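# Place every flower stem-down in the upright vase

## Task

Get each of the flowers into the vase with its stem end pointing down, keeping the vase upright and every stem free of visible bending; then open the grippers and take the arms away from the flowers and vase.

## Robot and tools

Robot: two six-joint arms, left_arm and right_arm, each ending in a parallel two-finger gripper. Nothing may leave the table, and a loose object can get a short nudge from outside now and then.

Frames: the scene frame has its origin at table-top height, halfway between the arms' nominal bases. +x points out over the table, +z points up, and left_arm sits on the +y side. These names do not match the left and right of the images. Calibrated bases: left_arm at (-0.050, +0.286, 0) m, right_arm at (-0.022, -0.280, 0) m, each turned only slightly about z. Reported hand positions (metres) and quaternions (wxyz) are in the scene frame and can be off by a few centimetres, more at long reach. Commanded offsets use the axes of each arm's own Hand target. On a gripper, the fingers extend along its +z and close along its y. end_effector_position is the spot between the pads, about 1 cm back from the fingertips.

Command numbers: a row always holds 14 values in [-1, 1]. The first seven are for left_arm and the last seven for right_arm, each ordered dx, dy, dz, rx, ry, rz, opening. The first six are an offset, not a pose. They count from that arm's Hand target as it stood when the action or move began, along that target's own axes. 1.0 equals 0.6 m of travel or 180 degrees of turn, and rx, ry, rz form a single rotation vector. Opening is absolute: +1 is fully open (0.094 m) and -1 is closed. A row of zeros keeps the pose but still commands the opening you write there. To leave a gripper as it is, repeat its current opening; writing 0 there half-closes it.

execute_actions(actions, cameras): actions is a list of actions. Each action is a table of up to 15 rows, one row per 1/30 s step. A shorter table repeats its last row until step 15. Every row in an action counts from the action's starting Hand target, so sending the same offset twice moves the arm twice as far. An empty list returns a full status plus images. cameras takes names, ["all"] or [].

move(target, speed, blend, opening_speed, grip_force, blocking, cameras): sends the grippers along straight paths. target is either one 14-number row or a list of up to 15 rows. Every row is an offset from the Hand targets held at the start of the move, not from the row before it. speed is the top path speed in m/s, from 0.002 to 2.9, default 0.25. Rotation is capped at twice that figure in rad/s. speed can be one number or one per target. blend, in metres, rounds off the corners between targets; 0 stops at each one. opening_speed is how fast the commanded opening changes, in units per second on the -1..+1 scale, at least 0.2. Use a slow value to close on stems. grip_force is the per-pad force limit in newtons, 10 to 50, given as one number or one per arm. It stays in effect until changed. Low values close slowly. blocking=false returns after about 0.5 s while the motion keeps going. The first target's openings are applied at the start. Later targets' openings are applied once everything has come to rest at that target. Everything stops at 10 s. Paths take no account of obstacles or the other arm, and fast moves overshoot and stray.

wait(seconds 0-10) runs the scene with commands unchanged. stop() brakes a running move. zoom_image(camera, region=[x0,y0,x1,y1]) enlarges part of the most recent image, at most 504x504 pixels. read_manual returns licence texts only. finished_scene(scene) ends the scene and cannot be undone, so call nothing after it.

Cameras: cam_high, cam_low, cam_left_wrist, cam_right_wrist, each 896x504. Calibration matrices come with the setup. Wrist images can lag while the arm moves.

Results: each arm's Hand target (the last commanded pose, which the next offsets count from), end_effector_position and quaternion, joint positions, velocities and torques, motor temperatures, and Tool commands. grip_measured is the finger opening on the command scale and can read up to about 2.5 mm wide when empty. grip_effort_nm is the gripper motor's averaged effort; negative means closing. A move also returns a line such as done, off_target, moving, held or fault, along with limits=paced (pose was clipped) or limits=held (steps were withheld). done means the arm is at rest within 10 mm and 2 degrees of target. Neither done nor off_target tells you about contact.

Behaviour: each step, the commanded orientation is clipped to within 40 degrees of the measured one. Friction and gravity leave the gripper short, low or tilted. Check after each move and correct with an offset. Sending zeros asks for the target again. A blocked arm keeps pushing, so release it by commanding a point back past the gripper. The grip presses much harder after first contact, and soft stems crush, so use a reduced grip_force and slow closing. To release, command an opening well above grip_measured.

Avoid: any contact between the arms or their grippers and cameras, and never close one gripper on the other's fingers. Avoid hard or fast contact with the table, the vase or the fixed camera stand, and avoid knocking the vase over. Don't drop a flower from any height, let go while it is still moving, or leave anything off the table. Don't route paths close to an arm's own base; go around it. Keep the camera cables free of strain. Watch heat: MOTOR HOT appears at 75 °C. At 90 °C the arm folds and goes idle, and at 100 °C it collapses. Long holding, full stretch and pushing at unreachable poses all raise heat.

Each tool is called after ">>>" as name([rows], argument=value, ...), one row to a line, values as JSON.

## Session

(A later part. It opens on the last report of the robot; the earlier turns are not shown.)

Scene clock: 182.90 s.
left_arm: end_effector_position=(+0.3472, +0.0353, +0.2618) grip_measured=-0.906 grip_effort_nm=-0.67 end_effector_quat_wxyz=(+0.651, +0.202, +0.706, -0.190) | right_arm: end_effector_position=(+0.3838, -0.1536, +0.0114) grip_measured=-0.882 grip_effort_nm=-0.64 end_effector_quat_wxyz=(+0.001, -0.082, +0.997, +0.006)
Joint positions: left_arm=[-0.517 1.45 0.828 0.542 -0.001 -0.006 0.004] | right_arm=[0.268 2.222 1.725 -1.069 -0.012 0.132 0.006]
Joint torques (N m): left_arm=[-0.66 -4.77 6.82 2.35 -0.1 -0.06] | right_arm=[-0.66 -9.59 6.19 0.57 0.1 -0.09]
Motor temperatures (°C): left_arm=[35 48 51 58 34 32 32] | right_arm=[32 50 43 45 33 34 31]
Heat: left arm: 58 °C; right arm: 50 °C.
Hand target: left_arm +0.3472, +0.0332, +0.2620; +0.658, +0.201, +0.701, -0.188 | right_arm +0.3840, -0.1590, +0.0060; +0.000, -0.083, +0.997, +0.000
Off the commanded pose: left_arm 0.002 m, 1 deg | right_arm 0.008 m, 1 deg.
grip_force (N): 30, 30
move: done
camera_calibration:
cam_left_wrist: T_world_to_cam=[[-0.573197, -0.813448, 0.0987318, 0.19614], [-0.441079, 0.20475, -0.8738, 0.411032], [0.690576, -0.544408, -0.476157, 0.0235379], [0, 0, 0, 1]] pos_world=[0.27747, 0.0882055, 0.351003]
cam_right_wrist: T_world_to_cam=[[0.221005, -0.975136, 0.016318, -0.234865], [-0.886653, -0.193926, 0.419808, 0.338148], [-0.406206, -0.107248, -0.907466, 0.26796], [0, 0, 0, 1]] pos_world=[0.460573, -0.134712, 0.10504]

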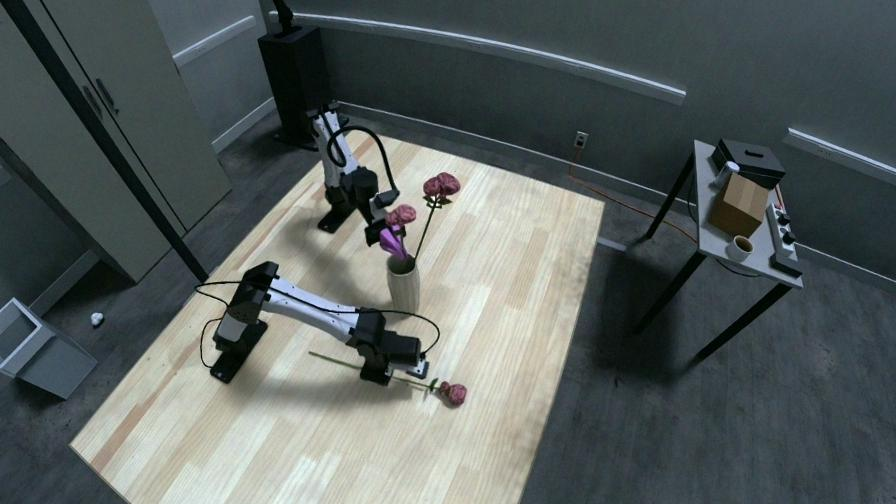

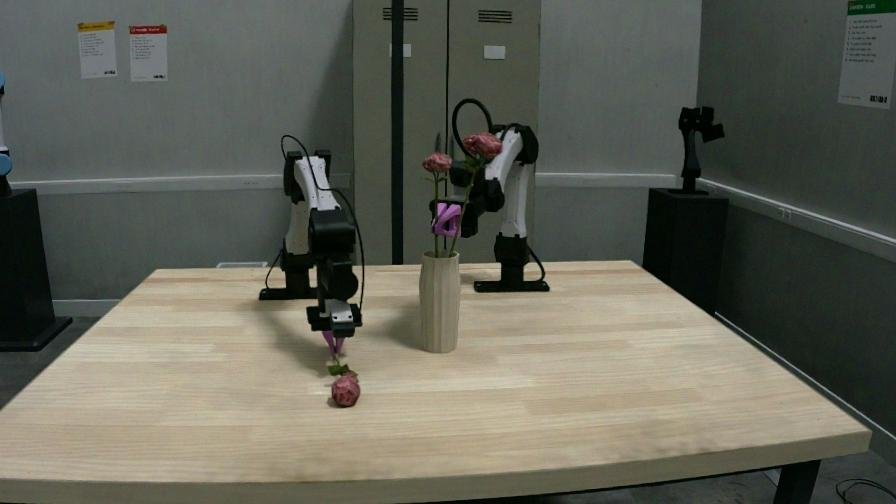

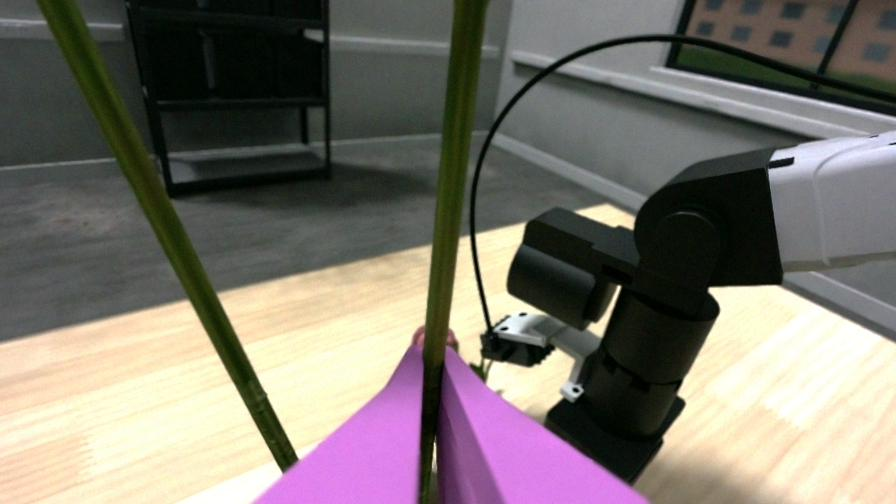

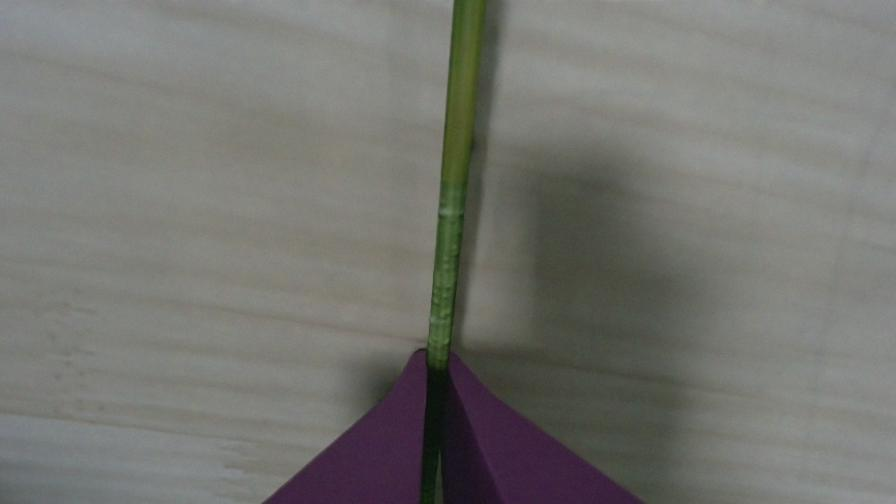

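>>> move(target=[0, 0, 0, 0, 0, 0, -0.6, 0, 0, 0, 0, 0, 0, -1], opening_speed=0.8, cameras=["cam_high", "cam_low", "cam_left_wrist"])

>>> zoom_image(camera="cam_high", region=[340, 140, 480, 330])

>>> zoom_image(camera="cam_low", region=[380, 100, 520, 280])

Scene clock: 185.60 s.
left_arm: end_effector_position=(+0.3474, +0.0355, +0.2635) grip_measured=-0.602 grip_effort_nm=0.10 end_effector_quat_wxyz=(+0.654, +0.201, +0.704, -0.190) | right_arm: end_effector_position=(+0.3838, -0.1537, +0.0114) grip_measured=-0.883 grip_effort_nm=-0.67 end_effector_quat_wxyz=(+0.001, -0.082, +0.997, +0.006)
Joint positions: left_arm=[-0.517 1.45 0.828 0.549 -0.002 -0.006 0.019] | right_arm=[0.268 2.222 1.725 -1.069 -0.011 0.132 0.006]
Joint torques (N m): left_arm=[-0.64 -4.82 7.12 2.27 -0.07 -0.05] | right_arm=[-0.66 -9.58 6.2 0.57 0.1 -0.08]
Motor temperatures (°C): left_arm=[35 48 51 58 34 32 32] | right_arm=[32 50 43 45 33 34 31]
Heat: left arm: 58 °C; right arm: 50 °C.
Hand target: left_arm +0.3472, +0.0332, +0.2620; +0.658, +0.201, +0.701, -0.188 | right_arm +0.3840, -0.1590, +0.0060; +0.000, -0.083, +0.997, +0.000
Off the commanded pose: left_arm 0.003 m, 1 deg | right_arm 0.008 m, 1 deg.
grip_force (N): 30, 30
move: done
camera_calibration:
cam_left_wrist: T_world_to_cam=[[-0.572512, -0.813998, 0.0981696, 0.196184], [-0.436188, 0.201003, -0.877119, 0.411875], [0.694241, -0.544981, -0.470133, 0.0214693], [0, 0, 0, 1]] pos_world=[0.277068, 0.0886056, 0.352098]
Images, in order (width x height): cam_high 896x504, cam_low 896x504, cam_left_wrist 896x504.

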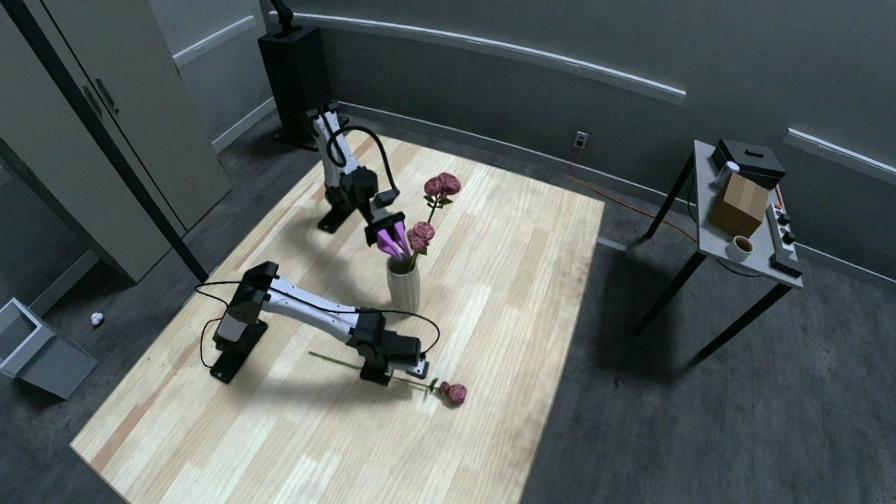

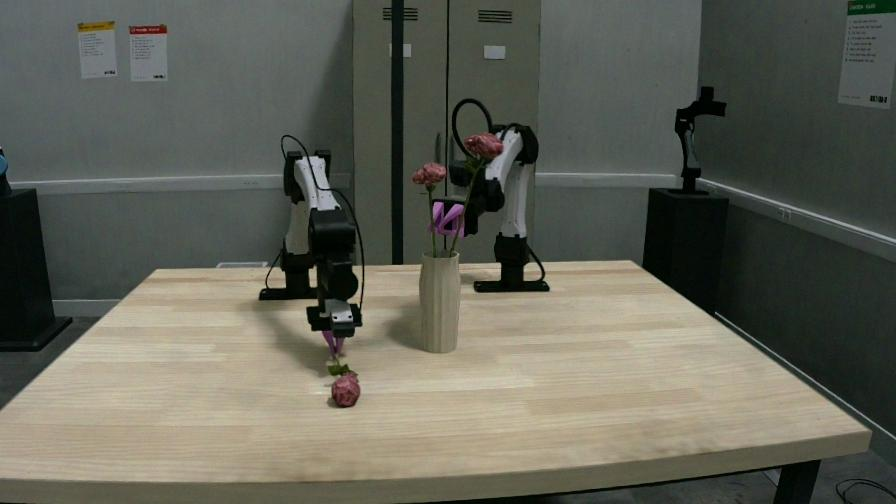

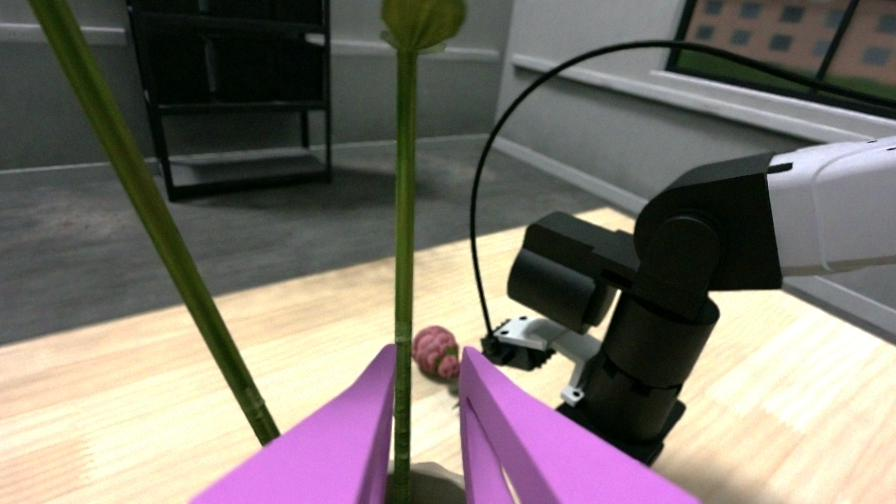

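Scaled by 2.653 from the camera's 896x504 image, which has a finer 1280x720 frame.

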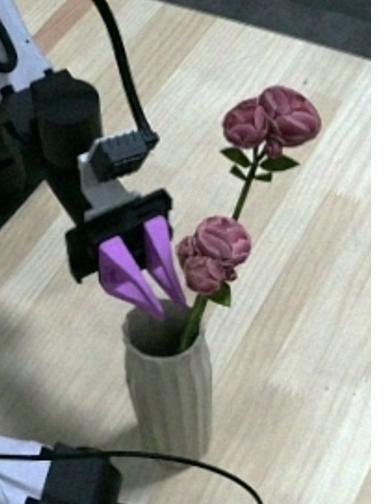

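Scaled by 2.800 from the camera's 896x504 image, which has a finer 1280x720 frame.

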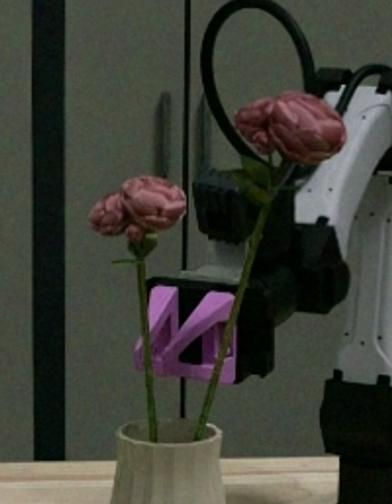

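>>> move([
  [-0.0333, 0, -0.2833, 0, 0, 0, -0.6, 0, 0, -0.0833, 0, 0, 0, -1],
  [-0.0378, 0.2252, -0.3940, -0.1774, 0, -0.0115, -0.6, 0.2013, 0.1503, -0.8483, -0.1065, -0.4708, -0.1136, -1],
], speed=0.35, blend=[0.02, 0], cameras=["all"])

Scene clock: 201.57 s.
left_arm: end_effector_position=(+0.2206, +0.2674, +0.2875) grip_measured=-0.602 grip_effort_nm=0.10 end_effector_quat_wxyz=(+0.674, +0.009, +0.739, -0.004) | right_arm: end_effector_position=(+0.2514, -0.0885, +0.4935) grip_measured=-0.883 grip_effort_nm=-0.67 end_effector_quat_wxyz=(+0.629, -0.223, +0.716, +0.205)
Joint positions: left_arm=[-0.11 0.47 0.542 -0.165 -0.137 -0.006 0.019] | right_arm=[0.575 1.118 1.636 -0.642 -0.014 0.012 0.006]
Joint torques (N m): left_arm=[1.29 0.39 9.46 2.12 -0.08 -0.08] | right_arm=[0.59 -0.88 10.97 2.27 0.1 -0.09]
Motor temperatures (°C): left_arm=[35 47 51 58 34 32 31] | right_arm=[32 51 42 44 33 34 32]
Heat: left arm: 58 °C; right arm: 51 °C.
Hand target: left_arm +0.2197, +0.2718, +0.2999; +0.684, -0.001, +0.729, +0.000 | right_arm +0.2498, -0.0899, +0.5149; +0.652, -0.219, +0.696, +0.205
Off the commanded pose: left_arm 0.013 m, 2 deg | right_arm 0.022 m, 4 deg.
grip_force (N): 30, 30
move: off_target (left_arm, right_arm)
camera_calibration:
cam_left_wrist: T_world_to_cam=[[-0.0687454, -0.993859, 0.0867032, 0.250266], [-0.494399, -0.0415469, -0.868242, 0.406152], [0.866513, -0.102554, -0.488507, 0.0961224], [0, 0, 0, 1]] pos_world=[0.134714, 0.275462, 0.377895]
cam_right_wrist: T_world_to_cam=[[0.559564, -0.827415, 0.04767, -0.237424], [-0.417668, -0.331206, -0.846083, 0.525673], [0.71585, 0.453527, -0.530916, 0.240364], [0, 0, 0, 1]] pos_world=[0.180346, -0.131353, 0.583694]

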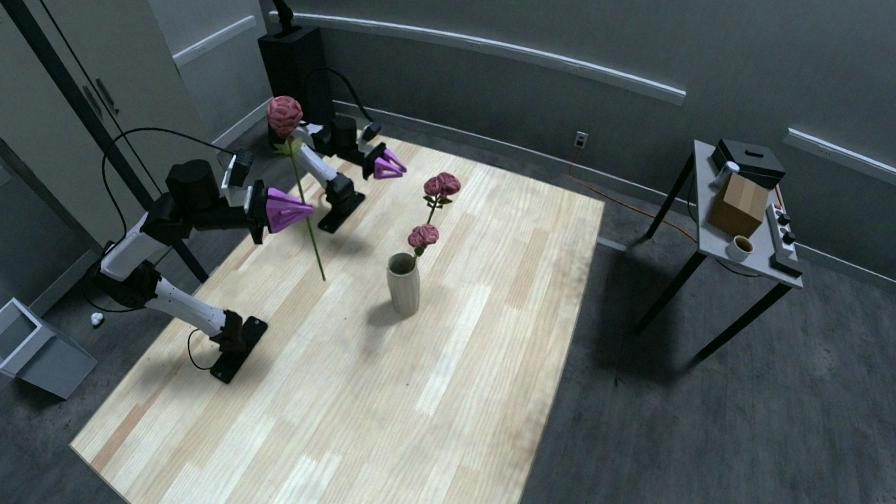

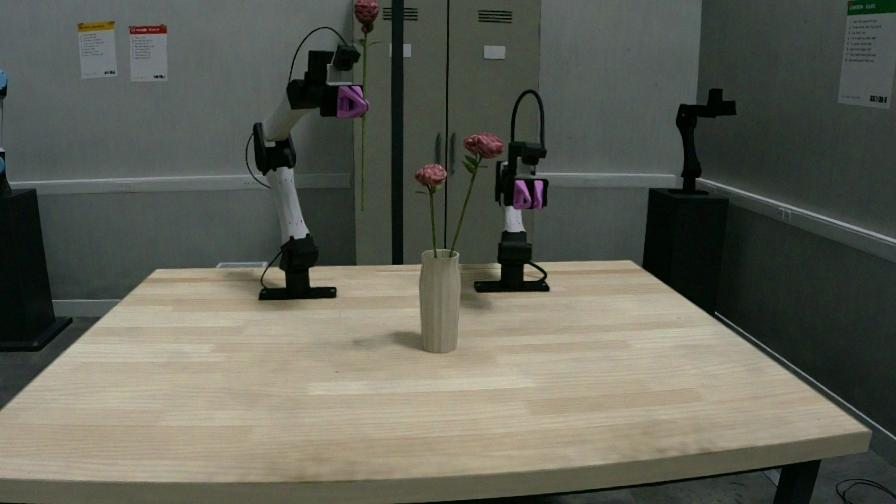

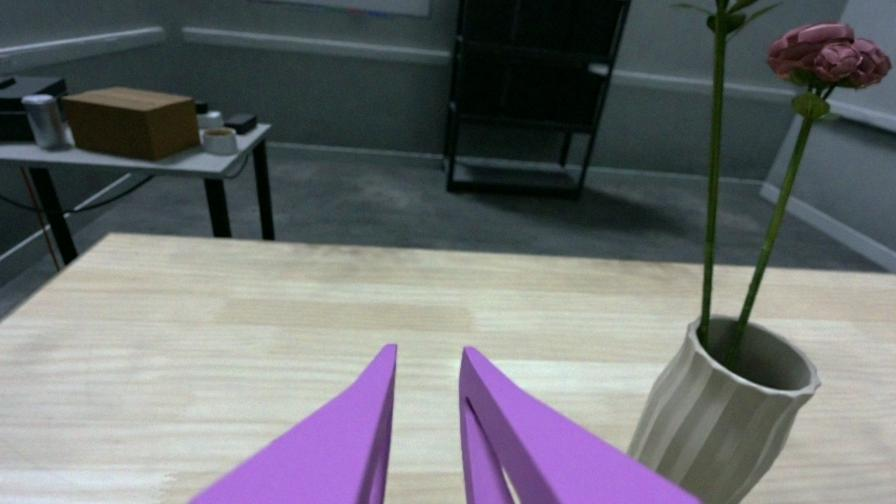

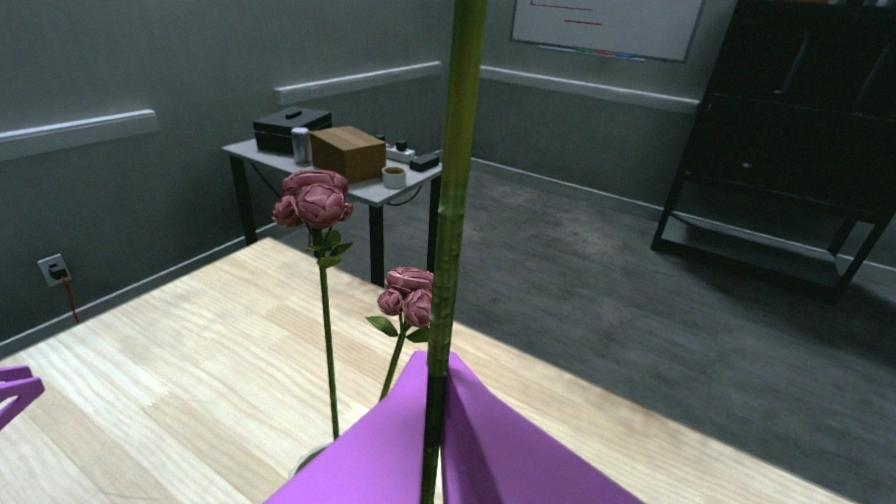

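>>> move(target=[0, 0, 0, 0, 0, 0, -0.6, -0.0180, 0.1570, 0.2780, -0.0560, 0, -0.0036, -1], speed=0.25, cameras=["all"])

>>> zoom_image(camera="cam_high", region=[340, 140, 480, 330])

>>> zoom_image(camera="cam_low", region=[380, 100, 520, 280])

Scene clock: 207.67 s.
left_arm: end_effector_position=(+0.2206, +0.2674, +0.2875) grip_measured=-0.602 grip_effort_nm=0.10 end_effector_quat_wxyz=(+0.674, +0.009, +0.739, -0.004) | right_arm: end_effector_position=(+0.3369, +0.0809, +0.5001) grip_measured=-0.883 grip_effort_nm=-0.67 end_effector_quat_wxyz=(+0.621, -0.276, +0.688, +0.255)
Joint positions: left_arm=[-0.11 0.47 0.542 -0.165 -0.137 -0.006 0.019] | right_arm=[0.768 1.721 2.118 -0.496 0.025 0.011 0.006]
Joint torques (N m): left_arm=[1.11 0.53 9.42 2.12 -0.04 -0.12] | right_arm=[0.5 -5.9 11.86 2.03 -0.16 -0.11]
Motor temperatures (°C): left_arm=[35 46 51 59 34 32 31] | right_arm=[32 50 43 46 33 34 32]
Heat: left arm: 59 °C; right arm: 50 °C.
Hand target: left_arm +0.2197, +0.2718, +0.2999; +0.684, -0.001, +0.729, +0.000 | right_arm +0.3327, +0.0830, +0.5151; +0.632, -0.280, +0.674, +0.262
Off the commanded pose: left_arm 0.013 m, 2 deg | right_arm 0.015 m, 2 deg.
grip_force (N): 30, 30
move: off_target (left_arm, right_arm)
camera_calibration:
cam_left_wrist: T_world_to_cam=[[-0.0687454, -0.993859, 0.0867032, 0.250266], [-0.494399, -0.0415469, -0.868242, 0.406152], [0.866513, -0.102554, -0.488507, 0.0961224], [0, 0, 0, 1]] pos_world=[0.134714, 0.275462, 0.377895]
cam_right_wrist: T_world_to_cam=[[0.679086, -0.732209, 0.0520815, -0.195567], [-0.343167, -0.379387, -0.859245, 0.608522], [0.648906, 0.565629, -0.508906, 0.108375], [0, 0, 0, 1]] pos_world=[0.271307, 0.0263696, 0.588208]

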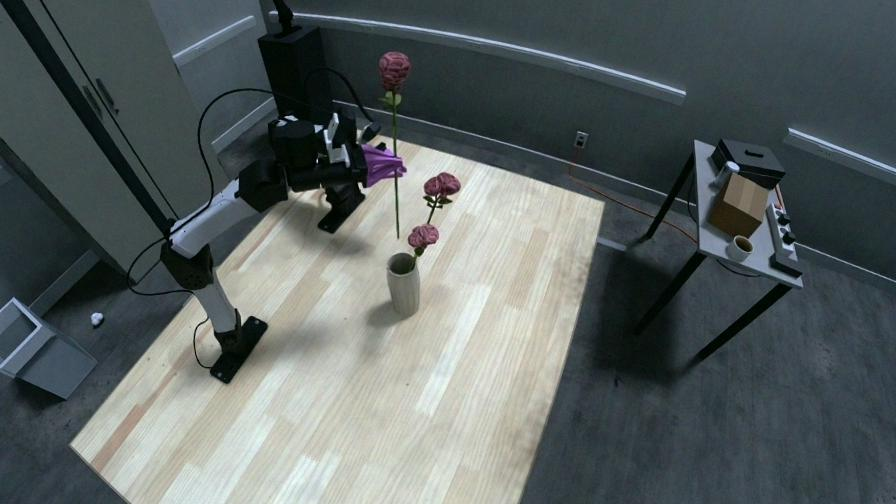

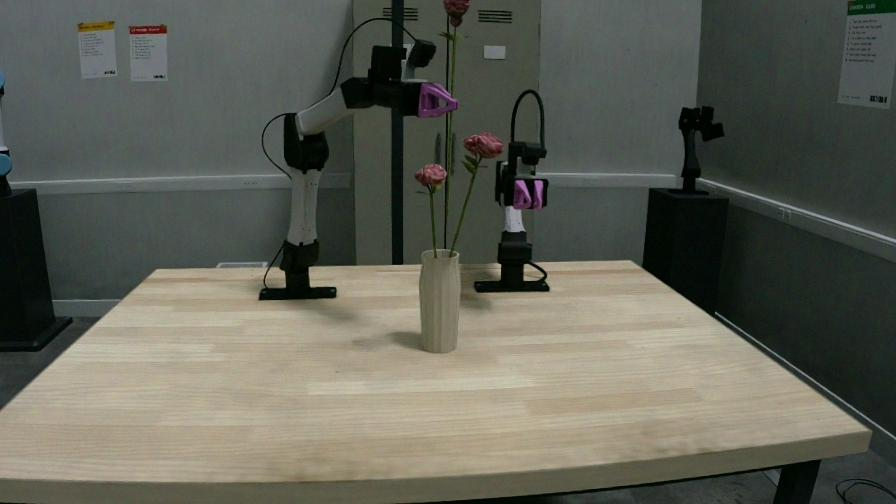

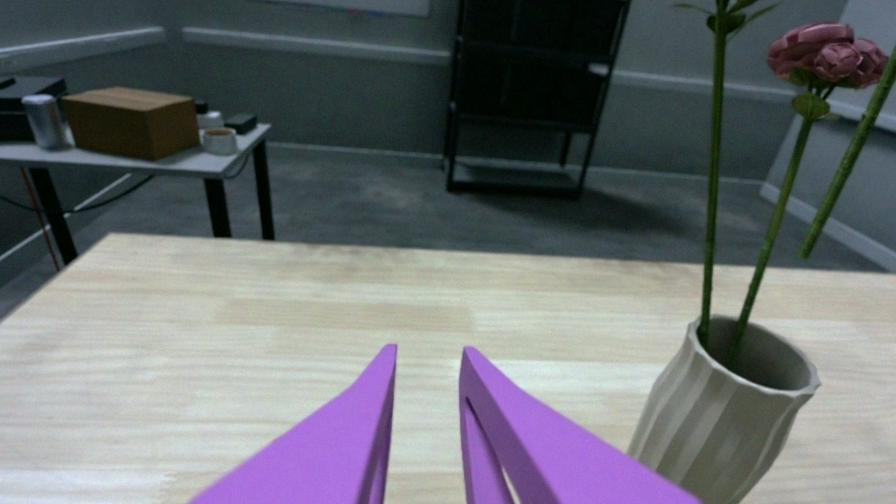

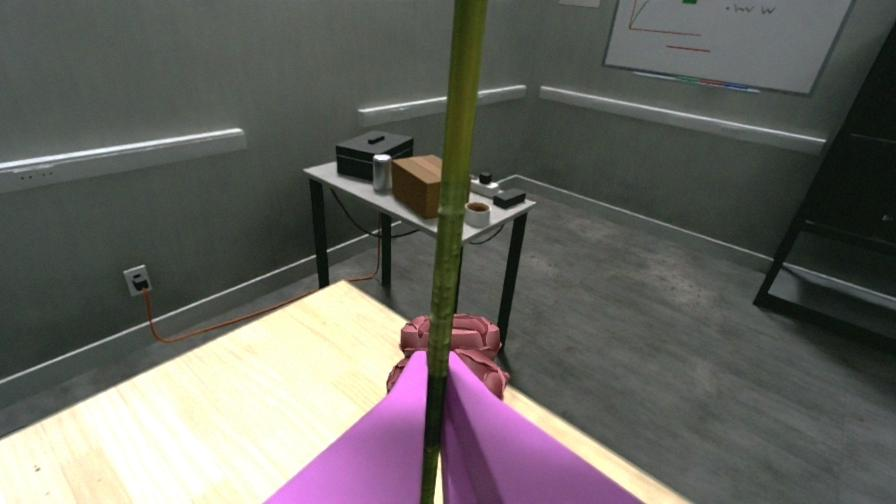

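Scaled by 2.653 from the camera's 896x504 image, which has a finer 1280x720 frame.

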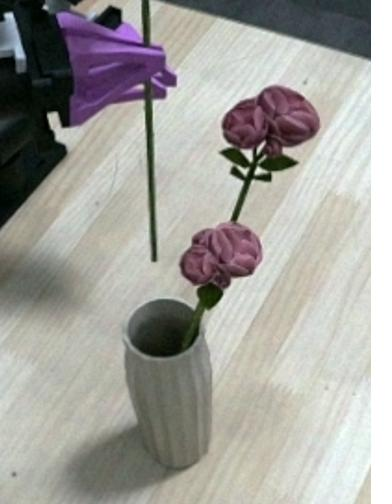

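Scaled by 2.800 from the camera's 896x504 image, which has a finer 1280x720 frame.

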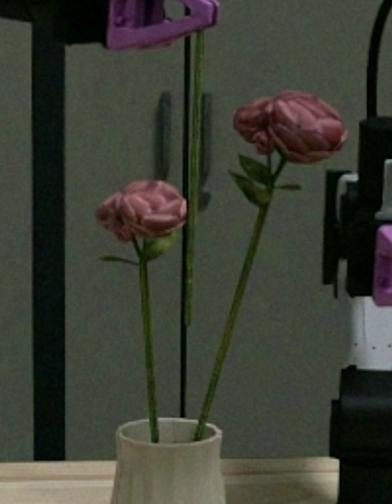

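>>> move(target=[0, 0, 0, 0, 0, 0, -0.6, 0.4575, 0, 0.0296, 0, 0, 0, -1], speed=0.15, cameras=["all"])

>>> zoom_image(camera="cam_high", region=[340, 140, 480, 330])

>>> zoom_image(camera="cam_low", region=[380, 100, 520, 280])

Scene clock: 216.70 s.
left_arm: end_effector_position=(+0.2206, +0.2674, +0.2875) grip_measured=-0.602 grip_effort_nm=0.10 end_effector_quat_wxyz=(+0.674, +0.009, +0.739, -0.004) | right_arm: end_effector_position=(+0.3356, +0.0796, +0.2442) grip_measured=-0.883 grip_effort_nm=-0.67 end_effector_quat_wxyz=(+0.630, -0.272, +0.679, +0.259)
Joint positions: left_arm=[-0.11 0.47 0.542 -0.165 -0.137 -0.006 0.019] | right_arm=[0.768 1.629 0.915 0.644 0.025 0.011 0.006]
Joint torques (N m): left_arm=[1.13 0.28 9.39 2.12 -0.09 -0.18] | right_arm=[0.46 -5.37 7.57 2.28 -0.16 -0.11]
Motor temperatures (°C): left_arm=[35 46 52 59 34 32 31] | right_arm=[32 50 43 47 33 34 32]
Heat: left arm: 59 °C; right arm: 50 °C.
Hand target: left_arm +0.2197, +0.2718, +0.2999; +0.684, -0.001, +0.729, +0.000 | right_arm +0.3329, +0.0830, +0.2398; +0.632, -0.280, +0.674, +0.262
Off the commanded pose: left_arm 0.013 m, 2 deg | right_arm 0.006 m, 1 deg.
grip_force (N): 30, 30
move: off_target (left_arm)
camera_calibration:
cam_left_wrist: T_world_to_cam=[[-0.0687454, -0.993859, 0.0867032, 0.250266], [-0.494399, -0.0415469, -0.868242, 0.406152], [0.866513, -0.102554, -0.488507, 0.0961224], [0, 0, 0, 1]] pos_world=[0.134714, 0.275462, 0.377895]
cam_right_wrist: T_world_to_cam=[[0.678077, -0.73324, 0.0506961, -0.181592], [-0.326318, -0.362138, -0.87314, 0.384084], [0.65858, 0.575513, -0.484827, -0.0302034], [0, 0, 0, 1]] pos_world=[0.268359, 0.0233231, 0.329922]

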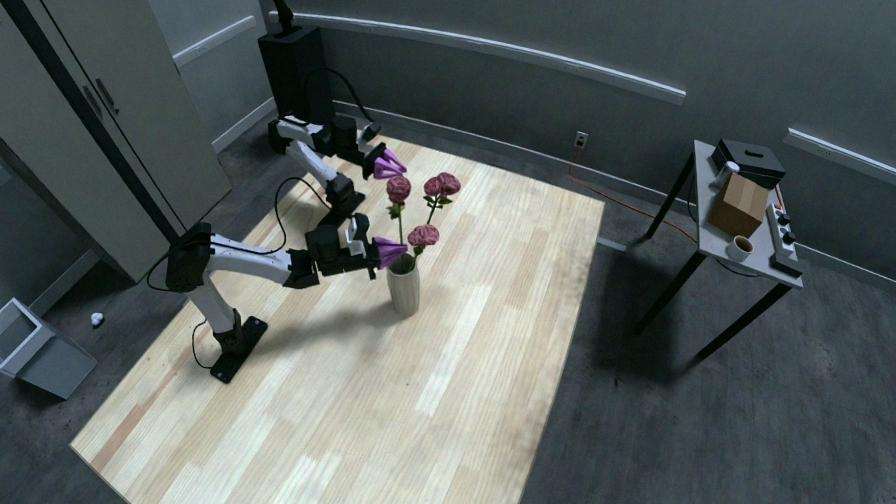

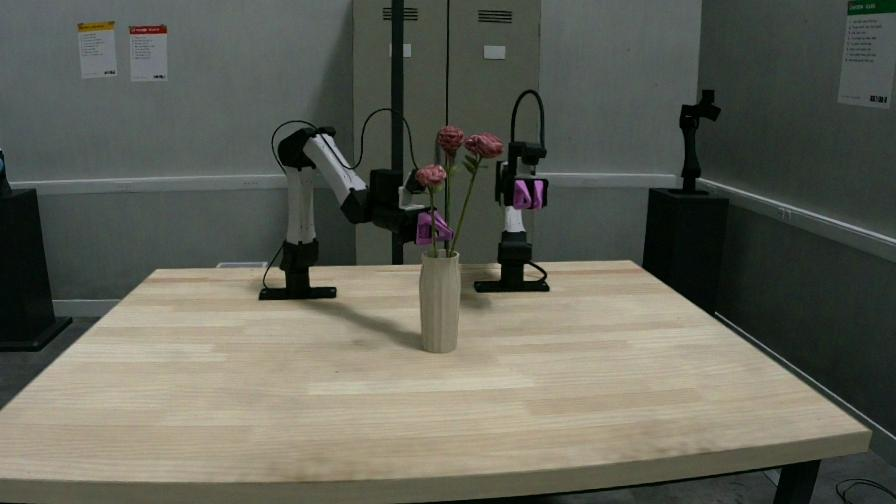

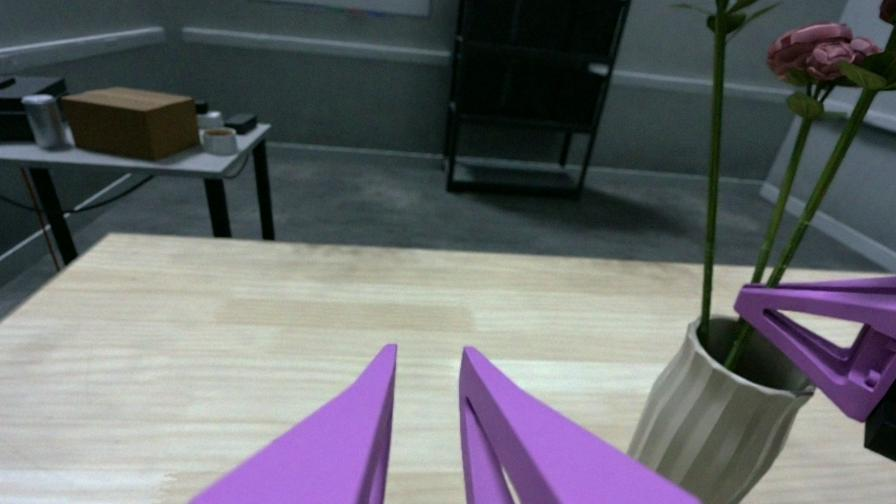

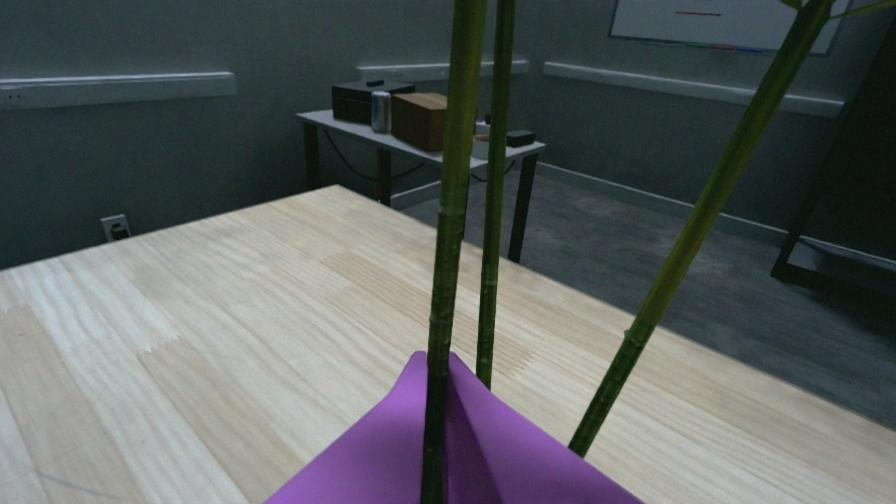

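Scaled by 2.653 from the camera's 896x504 image, which has a finer 1280x720 frame.

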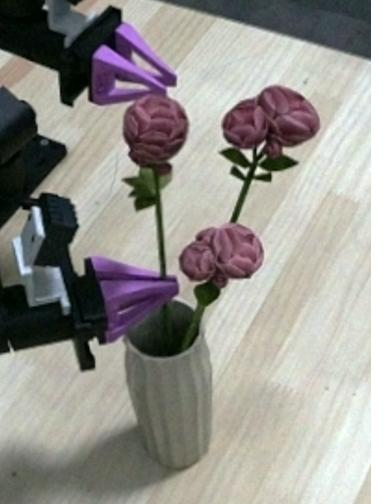

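Scaled by 2.800 from the camera's 896x504 image, which has a finer 1280x720 frame.

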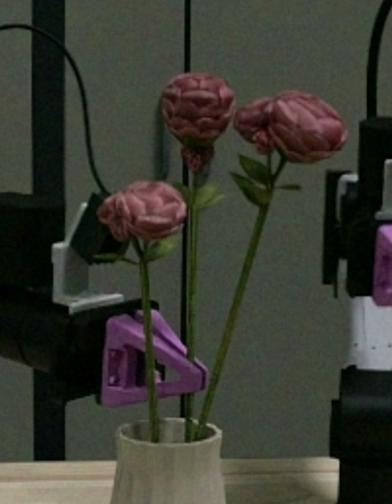

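>>> move([
  [0, 0, 0, 0, 0, 0, -0.6, 0, 0, 0, 0, 0, 0, -0.7],
  [0, 0, 0, 0, 0, 0, -0.6, -0.03, 0, -0.30, 0, 0, 0, -0.7],
], speed=0.15, cameras=["all"])

>>> zoom_image(camera="cam_low", region=[380, 100, 520, 280])

Scene clock: 220.97 s.
left_arm: end_effector_position=(+0.2206, +0.2674, +0.2875) grip_measured=-0.602 grip_effort_nm=0.10 end_effector_quat_wxyz=(+0.674, +0.009, +0.739, -0.004) | right_arm: end_effector_position=(+0.2086, -0.0433, +0.2774) grip_measured=-0.702 grip_effort_nm=0.09 end_effector_quat_wxyz=(+0.636, -0.274, +0.670, +0.267)
Joint positions: left_arm=[-0.11 0.47 0.542 -0.165 -0.137 -0.006 0.019] | right_arm=[0.783 0.771 0.498 0.226 0.025 0.011 0.014]
Joint torques (N m): left_arm=[1.22 0.51 9.63 2.08 -0.05 -0.09] | right_arm=[0.7 -0.72 7.94 1.9 0.03 -0.09]
Motor temperatures (°C): left_arm=[35 45 52 59 34 32 31] | right_arm=[32 50 43 48 33 34 32]
Heat: left arm: 59 °C; right arm: 50 °C.
Hand target: left_arm +0.2197, +0.2718, +0.2999; +0.684, -0.001, +0.729, +0.000 | right_arm +0.2068, -0.0432, +0.2694; +0.632, -0.280, +0.674, +0.262
Off the commanded pose: left_arm 0.013 m, 2 deg | right_arm 0.008 m, 1 deg.
grip_force (N): 30, 30
move: off_target (left_arm)
camera_calibration:
cam_left_wrist: T_world_to_cam=[[-0.0687454, -0.993859, 0.0867032, 0.250266], [-0.494399, -0.0415469, -0.868242, 0.406152], [0.866513, -0.102554, -0.488507, 0.0961224], [0, 0, 0, 1]] pos_world=[0.134714, 0.275462, 0.377895]
cam_right_wrist: T_world_to_cam=[[0.687835, -0.724155, 0.0498323, -0.188714], [-0.30647, -0.35196, -0.884421, 0.326463], [0.657996, 0.593063, -0.464022, 0.135341], [0, 0, 0, 1]] pos_world=[0.140801, -0.102022, 0.360936]

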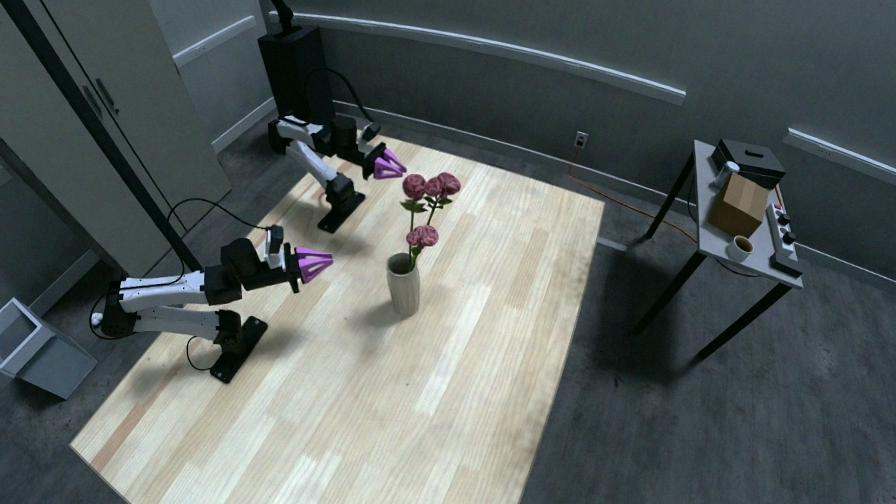

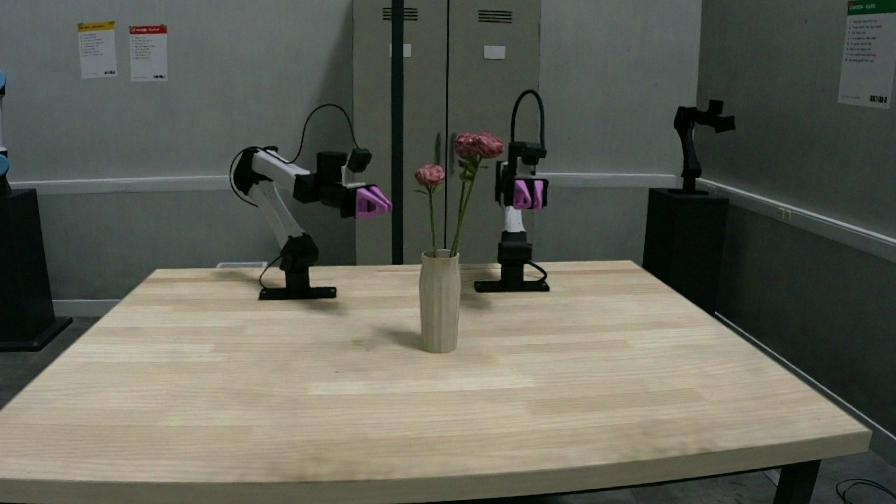

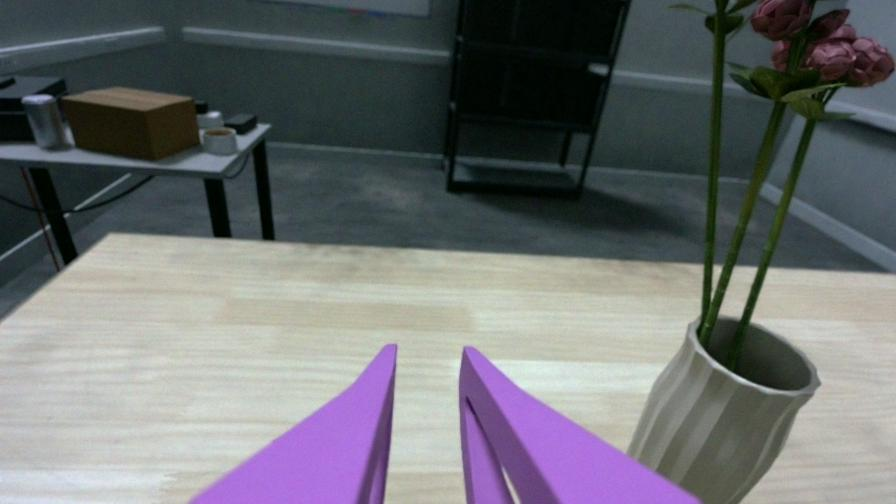

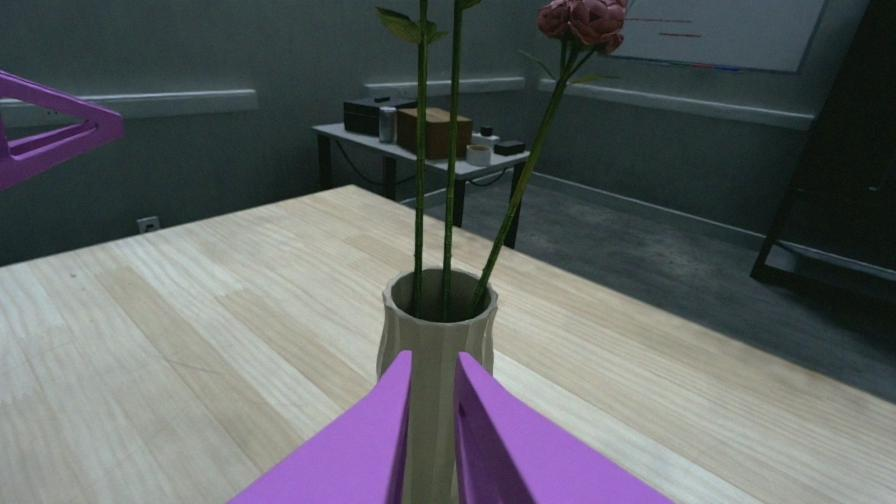

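Scaled by 2.800 from the camera's 896x504 image, which has a finer 1280x720 frame.

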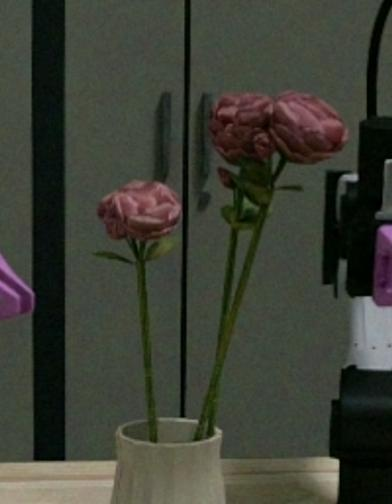

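>>> finished_scene(scene=1)

The scene is finished: the task was done.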